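# Seat link pins up through chain joint, cap with plate

## Task

Orient the connecting link so its pins stand upright and pass through the middle joint of the chain, and then press the cover plate down so it sits over both of those pins.

## Robot and tools

Robot: two arms, left_arm and right_arm, each ending in a two-finger gripper. The fingers extend along the gripper's +z axis and separate along its y axis. end_effector_position is the spot between the finger pads, roughly 1 cm short of the tips.

Frames: the scene frame has its origin at table height, halfway between the nominal bases, with +z up, +x reaching out over the table and left_arm toward +y. Arm names do not match image sides. Hand positions, quaternions, velocities and targets for each arm, and its wrist camera pose, are given in that arm's own base frame. Calibrated bases in the scene frame: left_arm at (+0.004, +0.316, 0) m, quat_wxyz (+1.000, 0, 0, 0); right_arm at (-0.046, -0.237, 0) m, quat_wxyz (+1.000, 0, 0, +0.017). Up is +z in both base frames. Fixed cameras and the table use the scene frame. Reported poses can be off by a few centimetres, more at long reach.

Row layout (shared by execute_actions and move): one flat list of 16 numbers covering both arms, even if only one moves: left_arm x, y, z, qw, qx, qy, qz, opening, then right_arm in the same order. x, y, z are an absolute goal position in metres and qw..qz an absolute goal orientation (w first), each in that arm's base frame. opening runs from -1 (closed) to +1 (fully open, 0.093 m); it is absolute, not a change.

execute_actions(actions, cameras): actions is a list of actions; each action is a table of 1 to 15 rows, one row per 1/30 s step, and a short table repeats its final row to fill 15 steps. An action is rejected for both arms if any goal lies more than 0.6 m from that gripper's start position along any of the gripper's axes; a malformed action, or a first action failing that check against the latest reported state, rejects the whole call. An empty list just reports state and images. Result lists end_effector_position at some steps.

move(target, speed, blend, opening_speed, blocking, cameras): target is one row or a list of up to 15 rows (no 0.6 m limit), each an absolute pose per arm. The gripper travels in a straight line from its Hand target, turning the short way. speed: m/s per arm path, 0.002 to 0.5, default 0.25 (rotation up to twice that in rad/s); one value or one per target. blend: metres of corner rounding per target, default 0. opening_speed: rate on the -1..+1 scale per second, 0.2 or more. blocking=false returns after about 0.5 s while the move continues; a new move takes over from the current point. Whole move capped at 10 s. New openings on later targets are applied only after everything halts. The result adds a move: line: done (at rest within 10 mm and 2 degrees), off_target, moving, held or fault, plus limits (paced = pose clipped, held = steps withheld). done does not mean contact or not. Paths ignore obstacles and the other arm; route around an arm's own base rather than near it.

wait(seconds): 0 to 10; arms keep their last command; a running move goes on. stop(): brakes the current move; needs room. zoom_image(camera, region): camera is cam_high, cam_low, cam_left_wrist or cam_right_wrist; region [x0, y0, x1, y1] in pixels, at most 504 by 504, on that camera's newest image (all are 672x504). finished_scene(scene): give the current scene number; final, and the goal must hold with the robot hands-off.

Control facts: each step the command is clipped to 100 mm and 20 degrees from the measured pose, so one action may fall short; the arm then heads to its Hand target, so send the remainder next. To hold an arm still, resend its last reported pose and its opening every call; resend the same quaternion every row to keep orientation. Gravity and friction leave grippers low, short or tilted, especially when stretched; small moves may not happen or go sideways. Check pose after each move.

Gripping: grip_measured is the motor on the opening scale; pads meet near -0.94 and each mm of object width adds about 0.0208; readings can be up to 0.02 high. It barely reflects contact. Keep sending the closing number to keep holding. Pads squeeze about 50 to 62 N. The last Joint positions entry is the gap in metres.

Joint torques follow Joint positions order, include arm weight, have offsets and noise; joints 1 to 3 wrap at ±28 N m. Joint ranges (rad): waist -2.618 to 3.054, shoulder 0.000 to 3.142, elbow 0.000 to 3.142 (straight at 2.901), wrist pitch -1.571 to 1.571, wrist yaw -1.571 to 1.571, wrist roll -2.094 to 2.094.

Heat: holding loads, stretched arms and pushing at unreachable goals warm motors. MOTOR HOT at 75 °C; at 90 °C an OVER-TEMPERATURE FAULT folds that arm for good; at 100 °C it collapses.

Avoid: dropping parts or releasing them while moving, fast impacts, hard presses, arm-on-arm contact (the clearance check does not guard grippers or wrist cameras against each other), and anything leaving the table. Occasional brief tugs on held parts or pushes on loose ones may occur. Move smoothly and promptly.

Each tool is called after "Call:" as name([rows], argument=value, ...), one row to a line, values as JSON.

## Session

Call:
execute_actions(actions=[])

Scene clock: 0.00 s.
left_arm: end_effector_position=(+0.3804, +0.0624, +0.0935) grip_measured=+1.000 end_effector_quat_wxyz=(+0.585, -0.128, +0.792, +0.118) | right_arm: end_effector_position=(+0.3863, -0.0518, +0.1010) grip_measured=+1.000 end_effector_quat_wxyz=(+0.587, +0.119, +0.797, -0.082)
Joint positions: left_arm=[0.025 1.585 0.34 0.935 -0.319 -0.062 0.093] | right_arm=[-0.027 1.543 0.365 0.866 0.249 0.089 0.093]
Joint velocities: within noise
Joint torques (N m): no reading
Heat: left arm: 33 °C; right arm: 37 °C.
Hand target: left_arm +0.3844, +0.0626, +0.1043; +0.599, -0.130, +0.782, +0.116 | right_arm +0.3866, -0.0517, +0.1009; +0.585, +0.119, +0.798, -0.082
Tool commands: left_gripper/opening=+1.0 right_gripper/opening=+1.0

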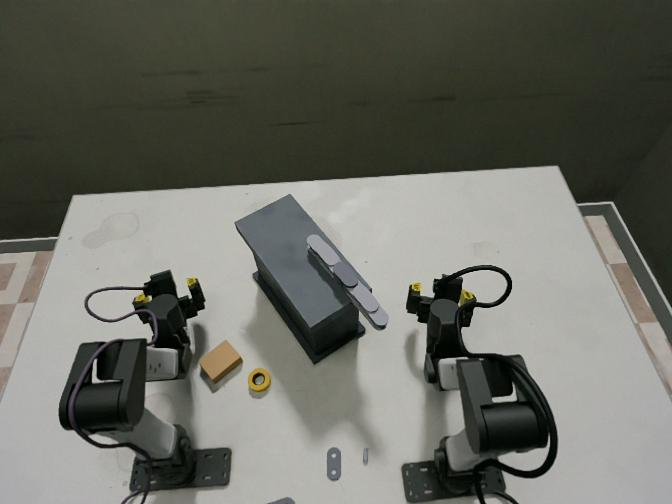

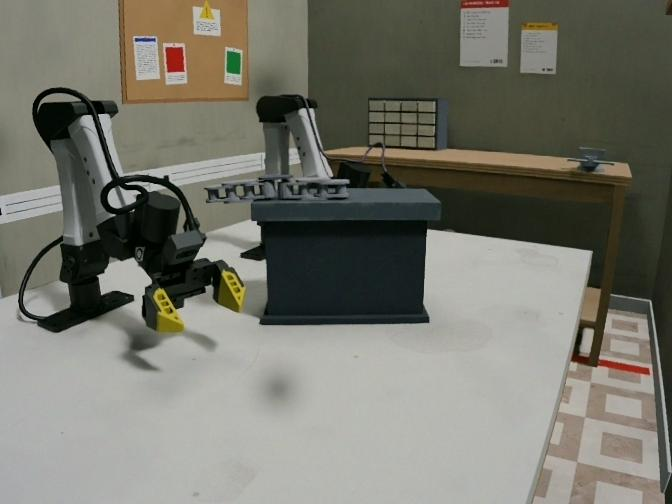

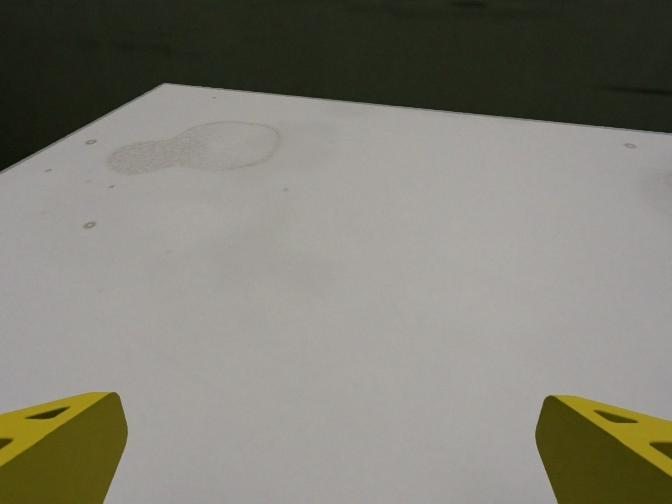

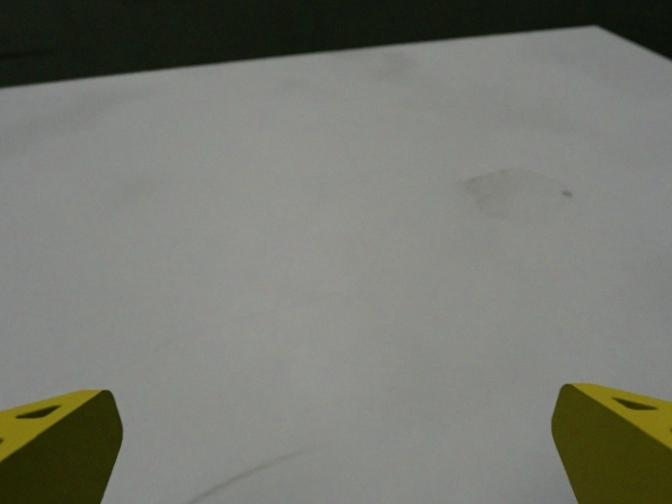

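Call:
zoom_image(camera="cam_high", region=[290, 210, 410, 340])

Call:
zoom_image(camera="cam_low", region=[190, 150, 370, 240])

Call:
zoom_image(camera="cam_high", region=[180, 324, 400, 504])

Scaled by 3.877 from the camera's 672x504 image, which has a finer 960x720 frame.

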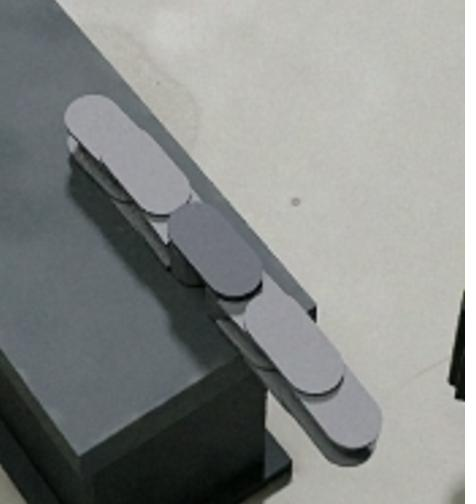

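Scaled by 2.800 from the camera's 672x504 image, which has a finer 960x720 frame.

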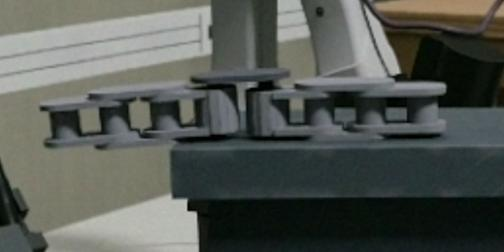

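Scaled by 2.291 from the camera's 672x504 image, which has a finer 960x720 frame.

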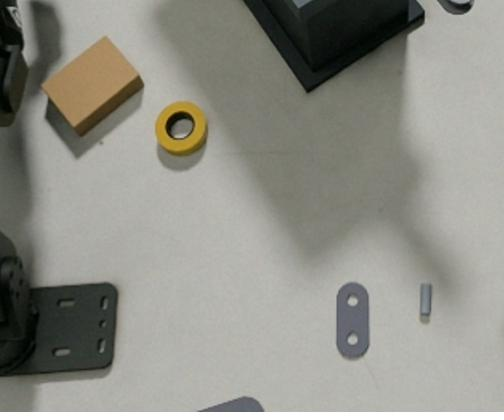

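Call:
move([
  [0.26,0.0,0.40,0.25,0,0.968,0,1, 0.22,-0.02,0.28,0.25,0,0.968,0,1],
  [0.22,-0.24,0.42,0.238,0.362,0.893,-0.0965,1, 0.06,0.17,0.27,0.2,-0.58,0.77,0.15,1],
], blend=0.05)

Scene clock: 97.93 s.
left_arm: end_effector_position=(+0.2200, -0.2361, +0.4128) grip_measured=+1.000 end_effector_quat_wxyz=(+0.338, +0.344, +0.864, -0.145) | right_arm: end_effector_position=(+0.0585, +0.1680, +0.2720) grip_measured=+1.000 end_effector_quat_wxyz=(+0.199, -0.584, +0.772, +0.154)
Joint positions: left_arm=[-0.842 1.573 2.332 -1.577 -0.041 -0.068 0.093] | right_arm=[1.176 0.937 1.372 -1.501 -0.063 -0.102 0.093]
Joint velocities: within noise
Joint torques (N m): left_arm=[-0.94 -3.89 6.22 1.7 -0.02 -0.05] | right_arm=[0.51 0.42 5.07 1.58 0.04 0.06]
Heat: left arm: 40 °C; right arm: 40 °C.
Hand target: left_arm +0.2199, -0.2398, +0.4194; +0.349, +0.349, +0.857, -0.149 | right_arm +0.0599, +0.1699, +0.2701; +0.201, -0.582, +0.773, +0.151
Off the commanded pose: left_arm 0.008 m, 13 deg | right_arm 0.003 m, 0 deg.
joint read past its limit (left arm) — joint 4 (wrist pitch), lower limit.
joint sent to its limit (left arm) — joint 4 (wrist pitch), lower limit. The joint targets are off in orientation, not in position.
move: off_target (left_arm)
camera_calibration:
cam_left_wrist: T_world_to_cam=[[-0.688411, -0.724551, 0.0334189, -0.0321971], [-0.691549, 0.641765, -0.331508, 0.480379], [0.218747, -0.251324, -0.94286, 0.363163], [0, 0, 0, 1]] pos_world=[0.2306, -0.240347, 0.502738]
cam_right_wrist: T_world_to_cam=[[0.959792, -0.280658, 0.00549896, -0.010472], [-0.27986, -0.958222, -0.0590623, 0.230698], [0.0218455, 0.0551486, -0.998239, 0.342343], [0, 0, 0, 1]] pos_world=[0.0671353, 0.199241, 0.355424]

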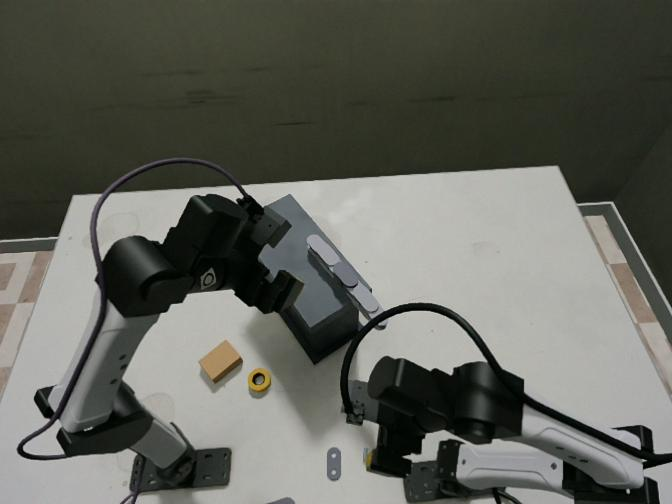

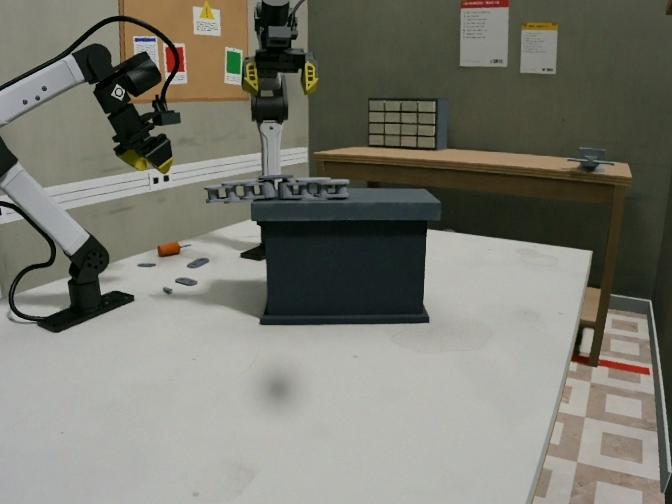

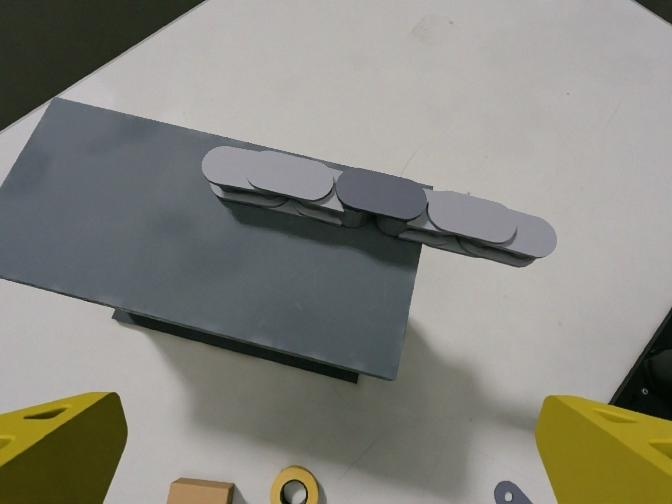

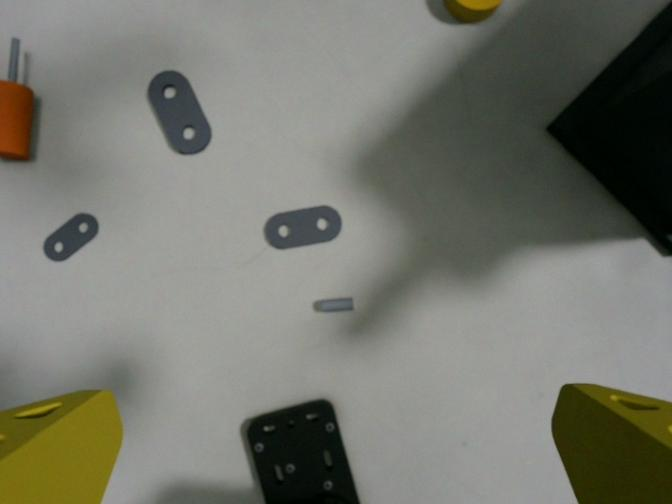

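Call:
zoom_image(camera="cam_left_wrist", region=[190, 120, 570, 300])

Call:
zoom_image(camera="cam_right_wrist", region=[30, 50, 370, 330])

Call:
zoom_image(camera="cam_low", region=[200, 165, 360, 215])

Scaled by 1.326 from the camera's 672x504 image, which has a finer 960x720 frame.

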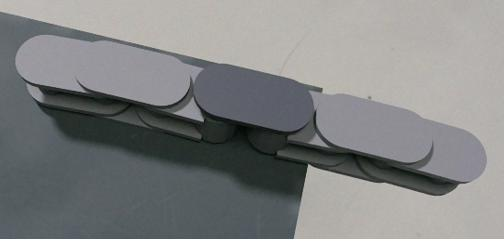

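Scaled by 1.482 from the camera's 672x504 image, which has a finer 960x720 frame.

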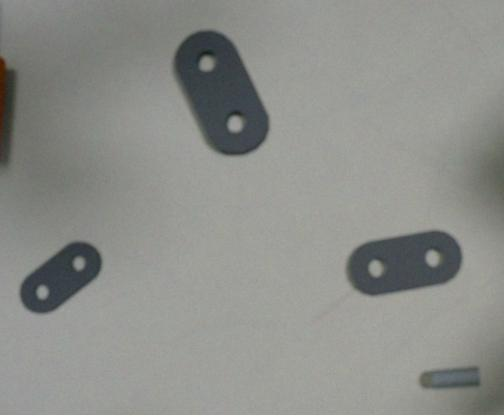

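Scaled by 3.150 from the camera's 672x504 image, which has a finer 960x720 frame.

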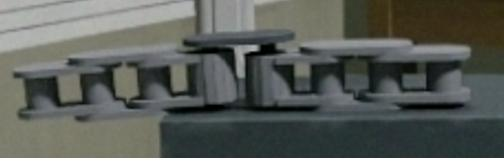

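Call:
move([
  [0.20,-0.05,0.36,0.25,0,0.968,0,1, 0.15,0.15,0.40,0,-0.35,0.937,0,1],
  [0.20,-0.05,0.36,0.25,0,0.968,0,1, 0.32,0.16,0.40,0,-0.2147,0.9767,0,1],
], blend=0.03, cameras=["cam_right_wrist","cam_low"])

Scene clock: 190.00 s.
left_arm: end_effector_position=(+0.1995, -0.0520, +0.3585) grip_measured=+1.000 end_effector_quat_wxyz=(+0.328, +0.011, +0.944, -0.037) | right_arm: end_effector_position=(+0.3211, +0.1630, +0.3982) grip_measured=+1.000 end_effector_quat_wxyz=(+0.341, -0.212, +0.911, +0.094)
Joint positions: left_arm=[-0.39 1.11 1.778 -1.582 -0.165 -0.311 0.093] | right_arm=[0.457 1.692 2.396 -1.552 -0.028 0.01 0.093]
Joint velocities: within noise
Joint torques (N m): left_arm=[0.69 -1.61 3.67 1.62 -0.13 -0.1] | right_arm=[-0.43 -5.68 6.12 1.63 0.1 0.04]
Heat: left arm: 40 °C; right arm: 40 °C.
Hand target: left_arm +0.2004, -0.0500, +0.3595; +0.335, +0.008, +0.942, -0.035 | right_arm +0.3199, +0.1599, +0.3994; +0.341, -0.206, +0.913, +0.090
Off the commanded pose: left_arm 0.003 m, 10 deg | right_arm 0.004 m, 41 deg; orientation clipped.
joint read past its limit (left arm) — joint 4 (wrist pitch), lower limit.
joint sent to its limit (left arm) — joint 4 (wrist pitch), lower limit. The joint targets are off in orientation, not in position.
joint sent to its limit (right arm) — joint 4 (wrist pitch), lower limit. The joint targets are off in orientation, not in position.
move: off_target (left_arm, right_arm); limits=paced
camera_calibration:
cam_right_wrist: T_world_to_cam=[[0.440161, -0.897721, -0.0188769, 0.0125113], [-0.866841, -0.419349, -0.269689, 0.491311], [0.234189, 0.13507, -0.962762, 0.367517], [0, 0, 0, 1]] pos_world=[0.334313, 0.167622, 0.486569]
Images, in order (width x height): cam_low 672x504, cam_right_wrist 672x504.

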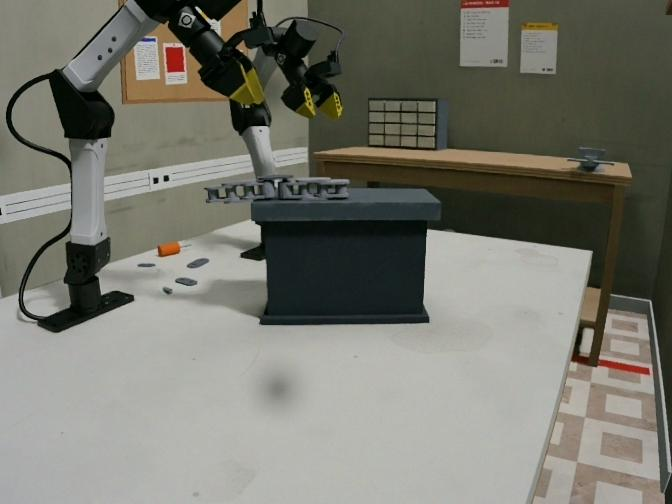

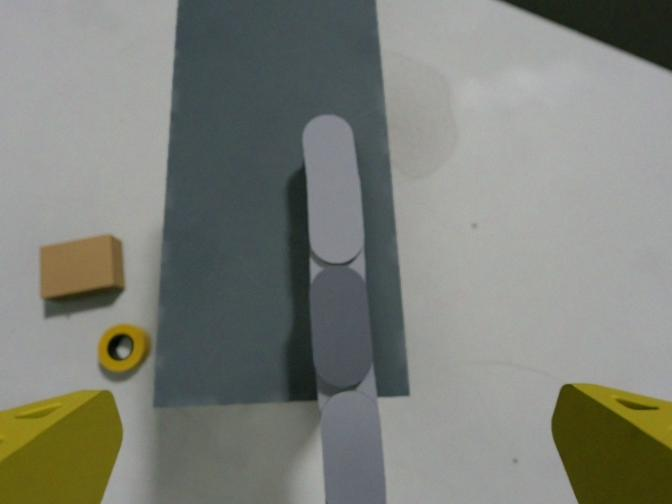

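Call:
move(target=[0.20,-0.05,0.36,0.25,0,0.968,0,1, 0.354,0.179,0.31,0,-0.262,0.965,0,1], cameras=["cam_right_wrist","cam_low","cam_high"])

Scene clock: 211.97 s.
left_arm: end_effector_position=(+0.1995, -0.0520, +0.3585) grip_measured=+1.000 end_effector_quat_wxyz=(+0.328, +0.011, +0.944, -0.037) | right_arm: end_effector_position=(+0.3552, +0.1787, +0.3178) grip_measured=+1.000 end_effector_quat_wxyz=(+0.235, -0.244, +0.939, +0.060)
Joint positions: left_arm=[-0.39 1.11 1.778 -1.582 -0.165 -0.311 0.093] | right_arm=[0.457 1.849 2.319 -1.552 -0.022 -0.046 0.093]
Joint velocities: within noise
Joint torques (N m): left_arm=[0.7 -1.63 3.69 1.62 -0.13 -0.11] | right_arm=[0.27 -6.86 5.14 1.32 0.05 -0.05]
Heat: left arm: 40 °C; right arm: 39 °C.
Hand target: left_arm +0.2004, -0.0500, +0.3595; +0.335, +0.008, +0.942, -0.035 | right_arm +0.3538, +0.1788, +0.3096; +0.220, -0.251, +0.941, +0.051
Off the commanded pose: left_arm 0.003 m, 10 deg | right_arm 0.008 m, 28 deg; orientation clipped.
joint read past its limit (left arm) — joint 4 (wrist pitch), lower limit.
joint sent to its limit (left arm) — joint 4 (wrist pitch), lower limit. The joint targets are off in orientation, not in position.
joint sent to its limit (right arm) — joint 4 (wrist pitch), lower limit. The joint targets are off in orientation, not in position.
move: off_target (left_arm, right_arm); limits=paced
camera_calibration:
cam_right_wrist: T_world_to_cam=[[0.478068, -0.878228, 0.012869, -0.0169128], [-0.877365, -0.47818, -0.0396805, 0.446965], [0.0410022, 0.0076792, -0.99913, 0.382925], [0, 0, 0, 1]] pos_world=[0.384536, 0.195936, 0.400545]
Images, in order (width x height): cam_high 672x504, cam_low 672x504, cam_right_wrist 672x504.

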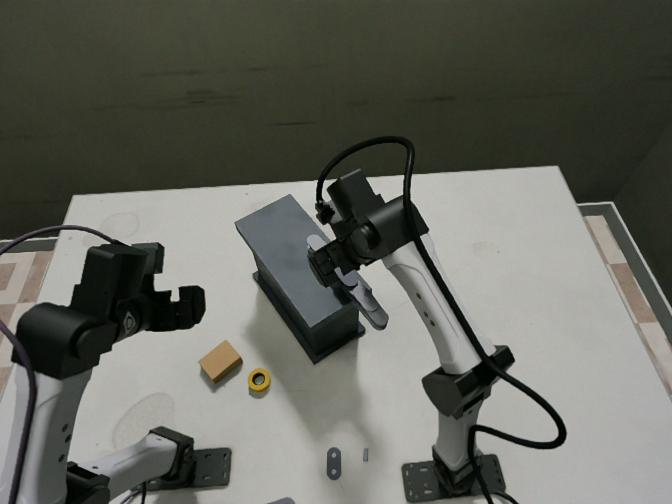

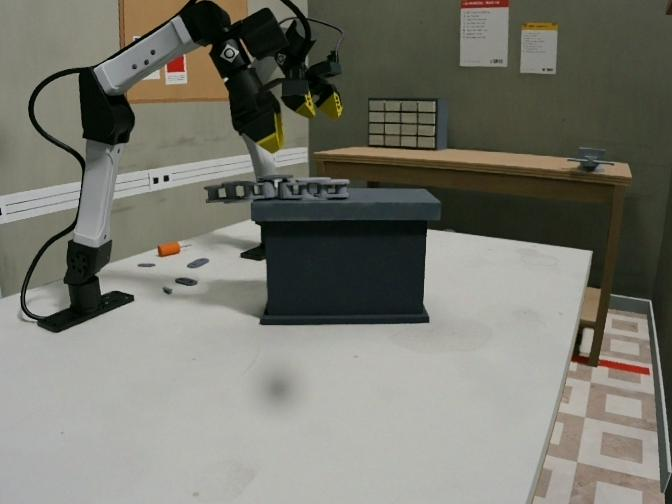

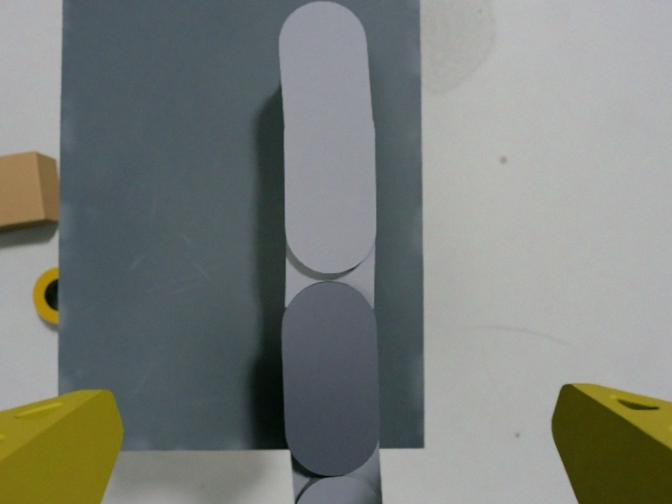

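Call:
move([
  [0.20,-0.05,0.36,0.25,0,0.968,0,1, 0.375,0.142,0.31,0,-0.868,0.497,0,1],
], cameras=["cam_right_wrist","cam_low","cam_high"])

Scene clock: 283.90 s.
left_arm: end_effector_position=(+0.1995, -0.0520, +0.3585) grip_measured=+1.000 end_effector_quat_wxyz=(+0.328, +0.011, +0.944, -0.037) | right_arm: end_effector_position=(+0.3744, +0.1408, +0.3133) grip_measured=+1.000 end_effector_quat_wxyz=(-0.191, +0.837, -0.493, +0.140)
Joint positions: left_arm=[-0.39 1.11 1.778 -1.582 -0.165 -0.311 0.093] | right_arm=[0.349 1.861 2.319 -1.552 -0.026 -1.723 0.093]
Joint velocities: within noise
Joint torques (N m): left_arm=[0.68 -1.61 3.66 1.62 -0.13 -0.11] | right_arm=[0.51 -6.74 6.89 1.16 0.05 -0.1]
Heat: left arm: 41 °C; right arm: 39 °C.
Hand target: left_arm +0.2004, -0.0500, +0.3595; +0.335, +0.008, +0.942, -0.035 | right_arm +0.3748, +0.1420, +0.3095; -0.180, +0.842, -0.488, +0.139
Off the commanded pose: left_arm 0.003 m, 10 deg | right_arm 0.004 m, 27 deg; orientation clipped.
joint read past its limit (left arm) — joint 4 (wrist pitch), lower limit.
joint sent to its limit (left arm) — joint 4 (wrist pitch), lower limit. The joint targets are off in orientation, not in position.
joint sent to its limit (right arm) — joint 4 (wrist pitch), lower limit. The joint targets are off in orientation, not in position.
move: off_target (left_arm, right_arm); limits=paced
camera_calibration:
cam_right_wrist: T_world_to_cam=[[0.767411, 0.436218, 0.469886, -0.495937], [0.237185, -0.874033, 0.42404, -0.0612942], [0.59567, -0.213963, -0.774207, 0.131045], [0, 0, 0, 1]] pos_world=[0.317066, 0.190803, 0.360481]
Images, in order (width x height): cam_high 672x504, cam_low 672x504, cam_right_wrist 672x504.

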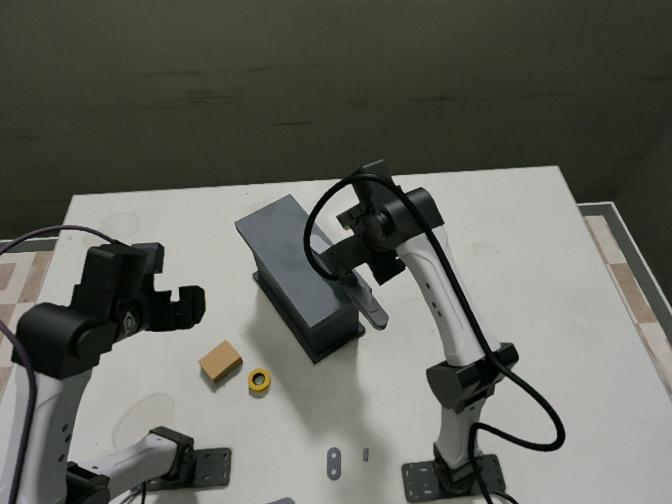

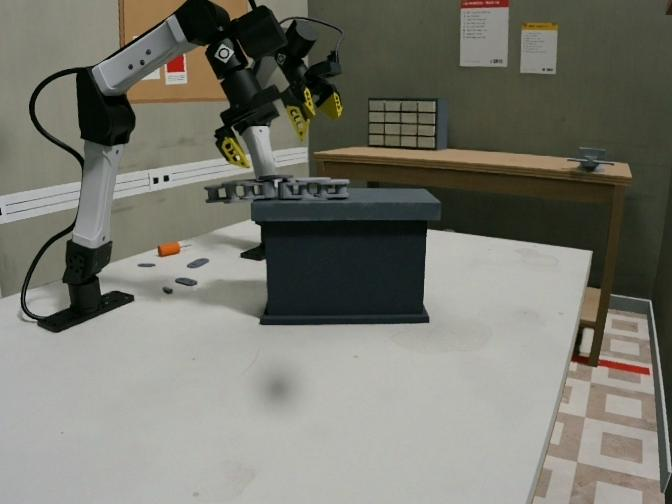

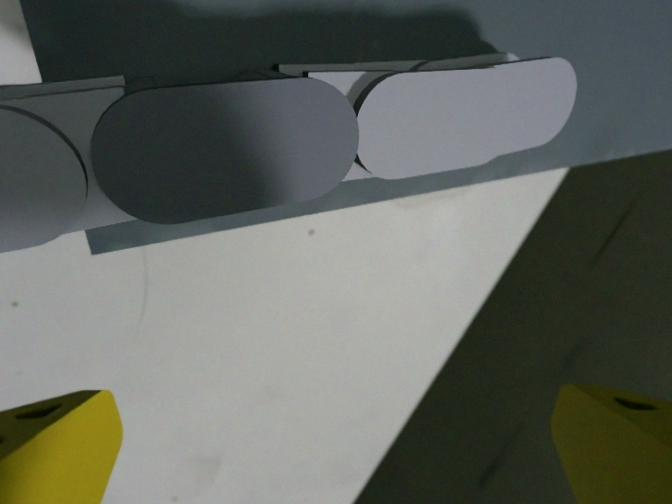

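Call:
move([
  [0.20,-0.05,0.36,0.25,0,0.968,0,1, 0.373,0.144,0.252,0,-0.868,0.497,0,0.4],
], cameras=["cam_right_wrist","cam_low"], speed=0.1)

Call:
zoom_image(camera="cam_low", region=[200, 120, 360, 215])

Scene clock: 293.80 s.
left_arm: end_effector_position=(+0.1995, -0.0520, +0.3585) grip_measured=+1.000 end_effector_quat_wxyz=(+0.328, +0.011, +0.944, -0.037) | right_arm: end_effector_position=(+0.3750, +0.1436, +0.2613) grip_measured=+0.401 end_effector_quat_wxyz=(-0.127, +0.853, -0.497, +0.094)
Joint positions: left_arm=[-0.39 1.11 1.778 -1.582 -0.165 -0.311 0.093] | right_arm=[0.36 1.916 2.215 -1.552 -0.014 -1.724 0.064]
Joint velocities: within noise
Joint torques (N m): left_arm=[0.68 -1.61 3.67 1.62 -0.12 -0.1] | right_arm=[0.38 -7.58 5.16 0.86 0.06 -0.02]
Heat: left arm: 41 °C; right arm: 39 °C.
Hand target: left_arm +0.2004, -0.0500, +0.3595; +0.335, +0.008, +0.942, -0.035 | right_arm +0.3727, +0.1439, +0.2516; -0.109, +0.859, -0.493, +0.087
Off the commanded pose: left_arm 0.003 m, 10 deg | right_arm 0.010 m, 18 deg.
joint read past its limit (left arm) — joint 4 (wrist pitch), lower limit.
joint sent to its limit (left arm) — joint 4 (wrist pitch), lower limit. The joint targets are off in orientation, not in position.
joint sent to its limit (right arm) — joint 4 (wrist pitch), lower limit. The joint targets are off in orientation, not in position.
move: off_target (left_arm, right_arm)
camera_calibration:
cam_right_wrist: T_world_to_cam=[[0.821661, 0.468384, 0.324791, -0.460212], [0.306567, -0.843556, 0.440941, -0.0718036], [0.48051, -0.262734, -0.836709, 0.157518], [0, 0, 0, 1]] pos_world=[0.324462, 0.196371, 0.312931]
Images, in order (width x height): cam_low 672x504, cam_right_wrist 672x504.

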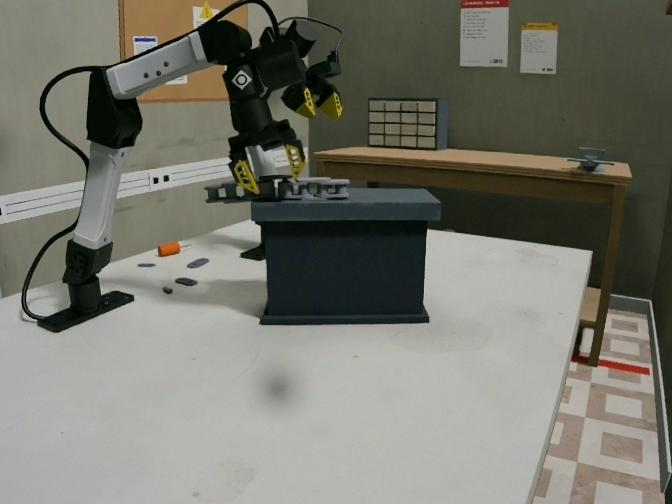

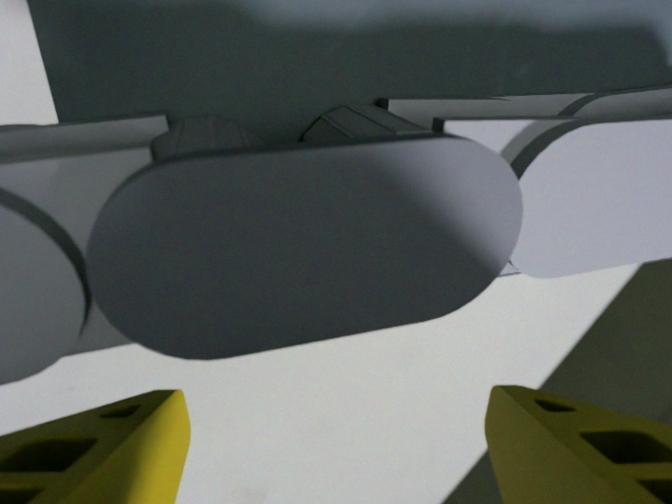

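Scaled by 3.150 from the camera's 672x504 image, which has a finer 960x720 frame.

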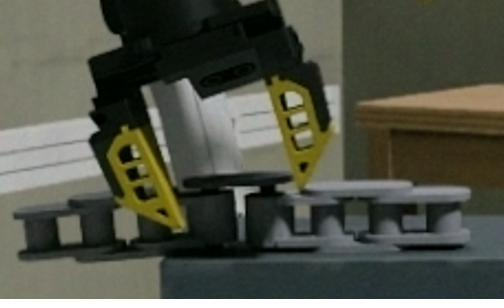

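Call:
move([
  [0.20,0.08,0.33,0.4,0,0.917,0,1, 0.373,0.144,0.240,0,-0.868,0.497,0,0.4],
  [0.20,0.08,0.33,0.4,0,0.917,0,1, 0.332,0.217,0.240,0,-0.868,0.497,0,0.4],
], speed=0.1)

Call:
zoom_image(camera="cam_low", region=[200, 120, 360, 215])

Scene clock: 312.17 s.
left_arm: end_effector_position=(+0.1961, +0.0776, +0.3297) grip_measured=+1.000 end_effector_quat_wxyz=(+0.393, -0.004, +0.919, +0.002) | right_arm: end_effector_position=(+0.3376, +0.2140, +0.2451) grip_measured=+0.401 end_effector_quat_wxyz=(-0.113, +0.861, -0.491, +0.071)
Joint positions: left_arm=[0.799 0.996 1.498 -1.436 0.539 0.609 0.093] | right_arm=[0.574 1.931 2.179 -1.552 0.021 -1.535 0.064]
Joint velocities: within noise
Joint torques (N m): left_arm=[0.68 0.23 4.31 1.58 0.48 -0.07] | right_arm=[0.31 -8.66 5.42 0.75 -0.23 0.12]
Heat: left arm: 41 °C; right arm: 39 °C.
Hand target: left_arm +0.1999, +0.0800, +0.3299; +0.400, +0.000, +0.917, +0.000 | right_arm +0.3318, +0.2168, +0.2396; -0.105, +0.862, -0.492, +0.056
Off the commanded pose: left_arm 0.005 m, 1 deg | right_arm 0.008 m, 15 deg.
joint sent to its limit (right arm) — joint 4 (wrist pitch), lower limit. The joint targets are off in orientation, not in position.
move: off_target (right_arm)
camera_calibration:
cam_left_wrist: T_world_to_cam=[[0.0126055, -0.999801, 0.0154304, 0.0712534], [-0.923437, -0.0175591, -0.383348, 0.348728], [0.383543, -0.00941667, -0.923475, 0.311401], [0, 0, 0, 1]] pos_world=[0.201695, 0.080295, 0.420156]
cam_right_wrist: T_world_to_cam=[[0.827209, 0.488217, 0.278155, -0.451907], [0.349324, -0.834573, 0.425981, -0.00646868], [0.440112, -0.255209, -0.860912, 0.198469], [0, 0, 0, 1]] pos_world=[0.288733, 0.265881, 0.29932]

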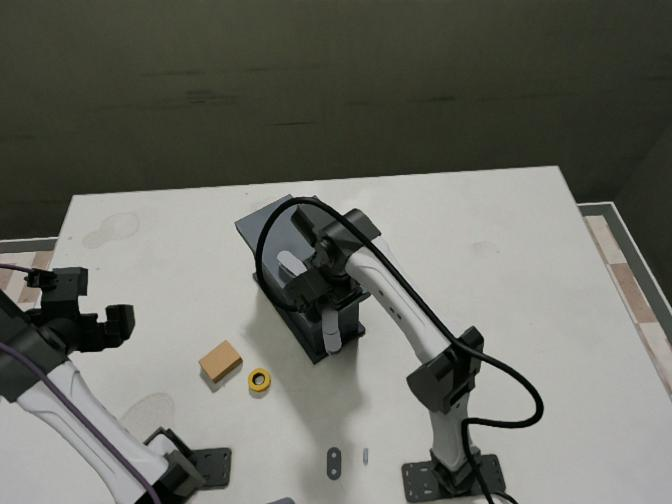

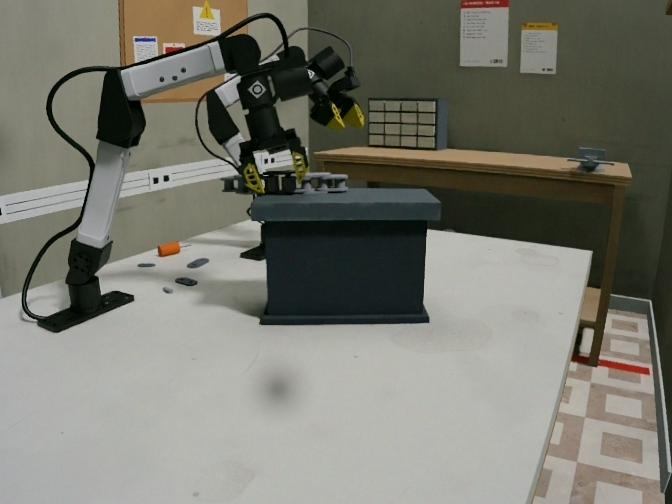

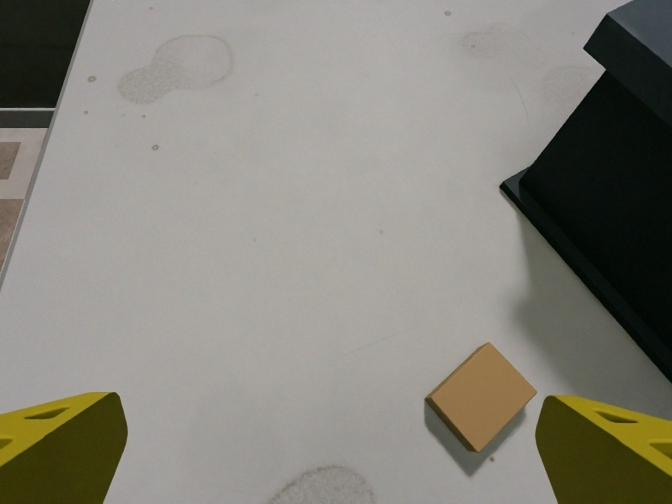

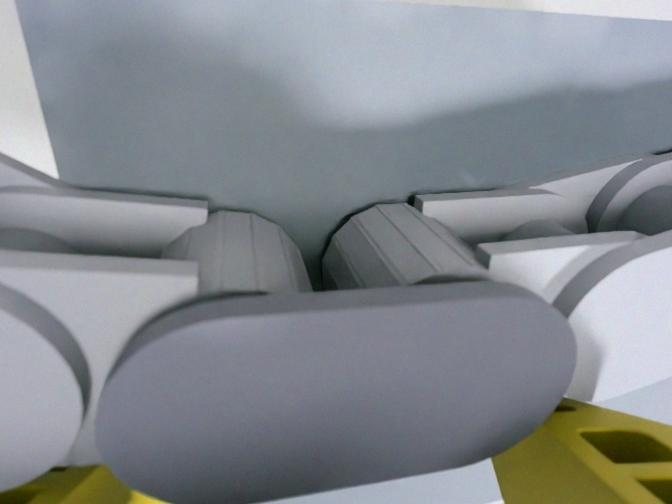

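Scaled by 3.150 from the camera's 672x504 image, which has a finer 960x720 frame.

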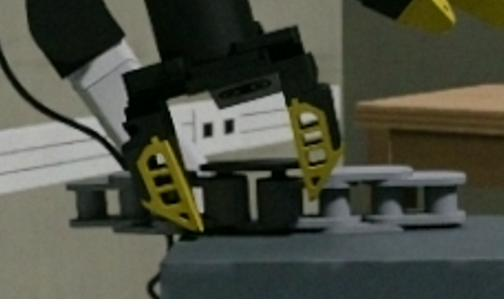

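Call:
move([
  [0.20,0.08,0.33,0.4,0,0.917,0,1, 0.340,0.205,0.246,0.05,-0.862,0.492,0.0,0.4],
  [0.20,0.08,0.33,0.4,0,0.917,0,1, 0.325,0.225,0.315,0,-0.262,0.965,0,1],
], cameras=["cam_right_wrist","cam_low"])

Scene clock: 370.30 s.
left_arm: end_effector_position=(+0.1962, +0.0775, +0.3298) grip_measured=+1.000 end_effector_quat_wxyz=(+0.394, -0.004, +0.919, +0.002) | right_arm: end_effector_position=(+0.3306, +0.2268, +0.3028) grip_measured=+1.000 end_effector_quat_wxyz=(+0.210, -0.260, +0.940, +0.068)
Joint positions: left_arm=[0.799 0.996 1.498 -1.436 0.54 0.609 0.093] | right_arm=[0.605 1.873 2.3 -1.553 0.009 0.064 0.093]
Joint velocities: within noise
Joint torques (N m): left_arm=[0.69 0.24 4.31 1.58 0.47 -0.08] | right_arm=[-0.17 -10.35 7.56 1.2 -0.04 0.03]
Heat: left arm: 41 °C; right arm: 40 °C.
Hand target: left_arm +0.1999, +0.0800, +0.3299; +0.400, +0.000, +0.917, +0.000 | right_arm +0.3249, +0.2248, +0.3142; +0.220, -0.257, +0.938, +0.075
Off the commanded pose: left_arm 0.005 m, 1 deg | right_arm 0.014 m, 25 deg; orientation clipped.
joint sent to its limit (right arm) — joint 4 (wrist pitch), lower limit. The joint targets are off in orientation, not in position.
move: off_target (right_arm); target 2's new opening was sent with right_arm's hand 0.014 m and 25 deg from that target; limits=paced
camera_calibration:
cam_right_wrist: T_world_to_cam=[[0.509348, -0.860522, -0.00816575, 0.0293051], [-0.860514, -0.509396, 0.00554404, 0.435653], [-0.00893037, 0.0042029, -0.999951, 0.386129], [0, 0, 0, 1]] pos_world=[0.363407, 0.245515, 0.383934]
Images, in order (width x height): cam_low 672x504, cam_right_wrist 672x504.

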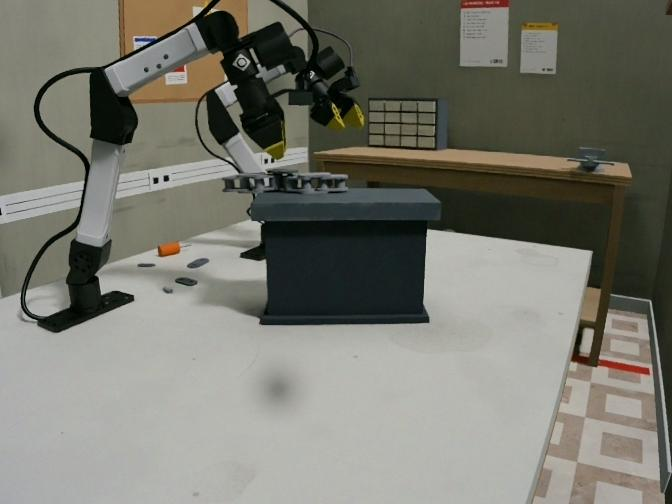

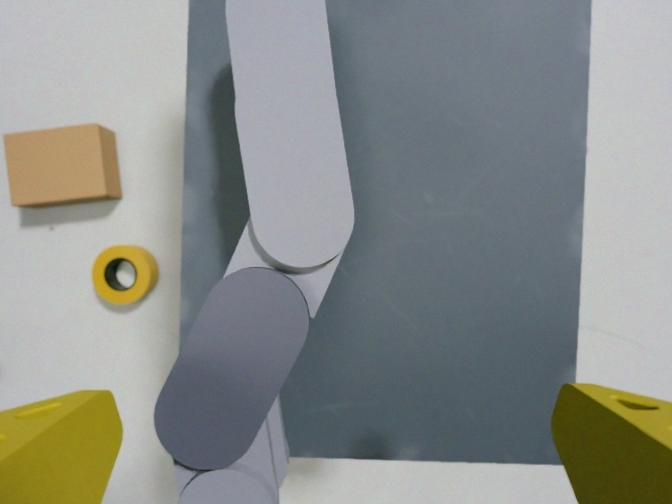

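Call:
move([
  [0.20,0.08,0.33,0.4,0,0.917,0,1, 0.318,0.2544,0.29,0.109,-0.018,0.990,0.0865,0.5],
], cameras=["cam_right_wrist","cam_low"])

Scene clock: 410.43 s.
left_arm: end_effector_position=(+0.1962, +0.0775, +0.3298) grip_measured=+1.000 end_effector_quat_wxyz=(+0.394, -0.004, +0.919, +0.002) | right_arm: end_effector_position=(+0.3199, +0.2502, +0.2921) grip_measured=+0.502 end_effector_quat_wxyz=(+0.167, -0.018, +0.978, +0.122)
Joint positions: left_arm=[0.799 0.996 1.498 -1.436 0.54 0.609 0.093] | right_arm=[0.667 1.901 2.3 -1.553 0.008 0.628 0.069]
Joint velocities: within noise
Joint torques (N m): left_arm=[0.69 0.24 4.3 1.58 0.46 -0.07] | right_arm=[0.38 -7.15 7.39 1.1 -0.06 0.07]
Heat: left arm: 41 °C; right arm: 41 °C.
Hand target: left_arm +0.1999, +0.0800, +0.3299; +0.400, +0.000, +0.917, +0.000 | right_arm +0.3178, +0.2542, +0.2895; +0.158, -0.018, +0.980, +0.123
Off the commanded pose: left_arm 0.005 m, 1 deg | right_arm 0.005 m, 8 deg.
joint sent to its limit (right arm) — joint 4 (wrist pitch), lower limit. The joint targets are off in orientation, not in position.
move: off_target (right_arm)
camera_calibration:
cam_right_wrist: T_world_to_cam=[[0.0683076, -0.973145, -0.219824, 0.28585], [-0.990645, -0.0922517, 0.100561, 0.347857], [-0.11814, 0.210898, -0.970343, 0.349829], [0, 0, 0, 1]] pos_world=[0.366406, 0.236486, 0.36731]
Images, in order (width x height): cam_low 672x504, cam_right_wrist 672x504.

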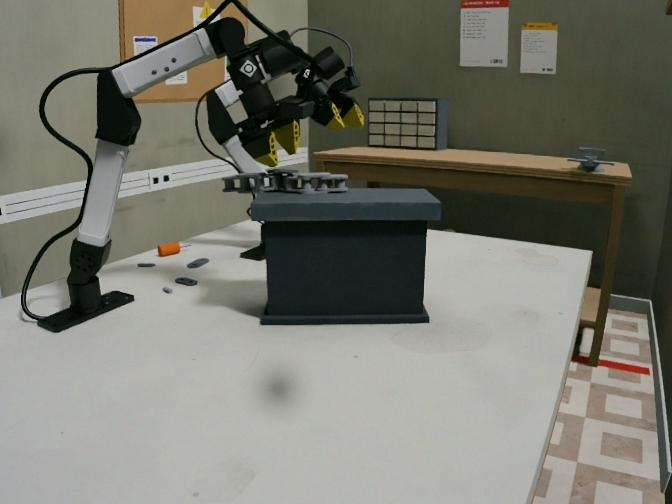

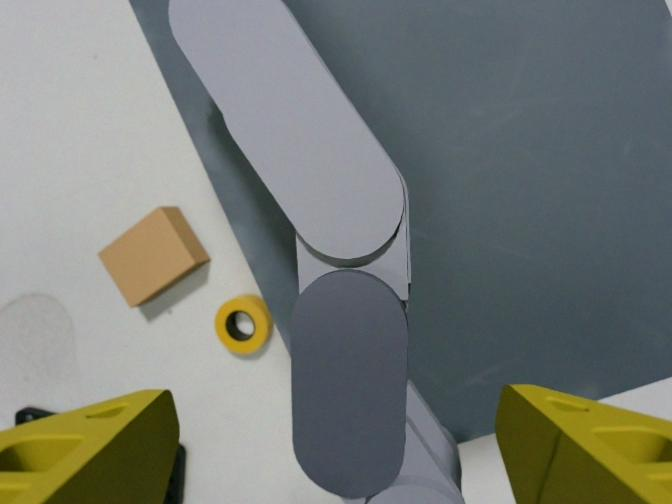

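Call:
move([
  [0.20,0.08,0.33,0.4,0,0.917,0,1, 0.3185,0.2565,0.243,0.125,-0.018,0.985,0.095,0.5],
  [0.20,0.08,0.33,0.4,0,0.917,0,1, 0.3185,0.2565,0.240,0.125,-0.018,0.985,0.095,-0.6],
], speed=0.1, opening_speed=1.0)

Call:
zoom_image(camera="cam_low", region=[200, 120, 360, 215])

Scene clock: 421.77 s.
left_arm: end_effector_position=(+0.1962, +0.0775, +0.3298) grip_measured=+1.000 end_effector_quat_wxyz=(+0.394, -0.004, +0.919, +0.002) | right_arm: end_effector_position=(+0.3211, +0.2526, +0.2415) grip_measured=-0.495 end_effector_quat_wxyz=(+0.129, -0.017, +0.987, +0.091)
Joint positions: left_arm=[0.799 0.996 1.498 -1.436 0.54 0.609 0.093] | right_arm=[0.672 1.901 2.106 -1.46 0.013 0.635 0.021]
Joint velocities: within noise
Joint torques (N m): left_arm=[0.69 0.24 4.33 1.58 0.47 -0.07] | right_arm=[0.18 -9.25 5.72 1.13 -0.07 0.02]
Heat: left arm: 41 °C; right arm: 41 °C.
Hand target: left_arm +0.1999, +0.0800, +0.3299; +0.400, +0.000, +0.917, +0.000 | right_arm +0.3185, +0.2564, +0.2400; +0.125, -0.018, +0.987, +0.095
Off the commanded pose: left_arm 0.005 m, 1 deg | right_arm 0.005 m, 1 deg.
move: done
camera_calibration:
cam_left_wrist: T_world_to_cam=[[0.0121455, -0.9998, 0.0158638, 0.0710942], [-0.923276, -0.0173048, -0.383747, 0.348875], [0.383945, -0.00998583, -0.923302, 0.311338], [0, 0, 0, 1]] pos_world=[0.201708, 0.0802262, 0.420211]
cam_right_wrist: T_world_to_cam=[[0.0507785, -0.985545, -0.161624, 0.271666], [-0.979883, -0.0804391, 0.182642, 0.328147], [-0.193003, 0.149098, -0.969804, 0.339879], [0, 0, 0, 1]] pos_world=[0.373349, 0.24346, 0.31359]

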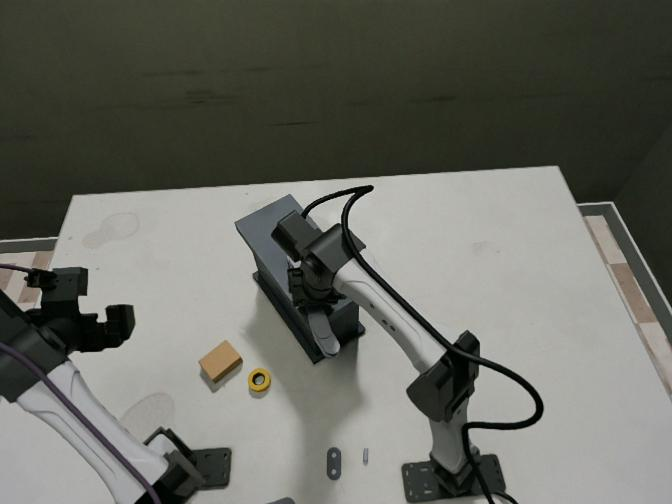

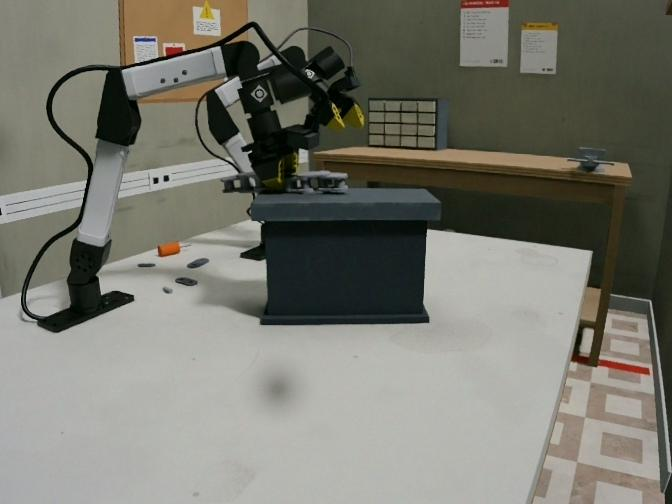

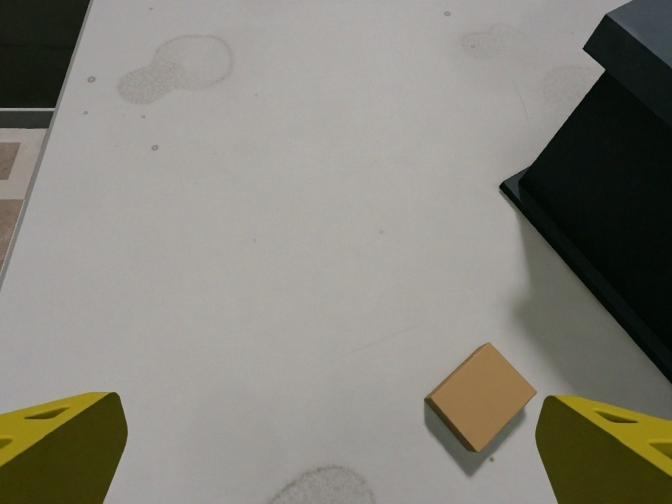

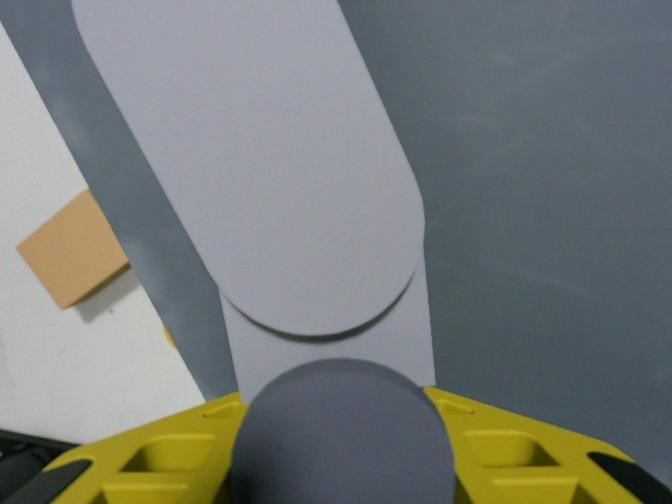

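Scaled by 3.150 from the camera's 672x504 image, which has a finer 960x720 frame.

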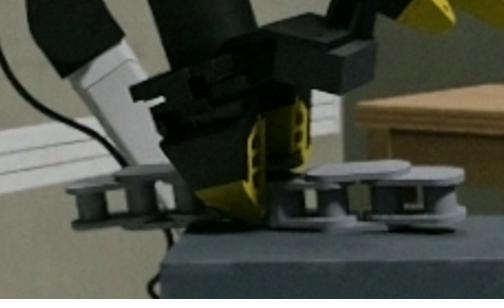

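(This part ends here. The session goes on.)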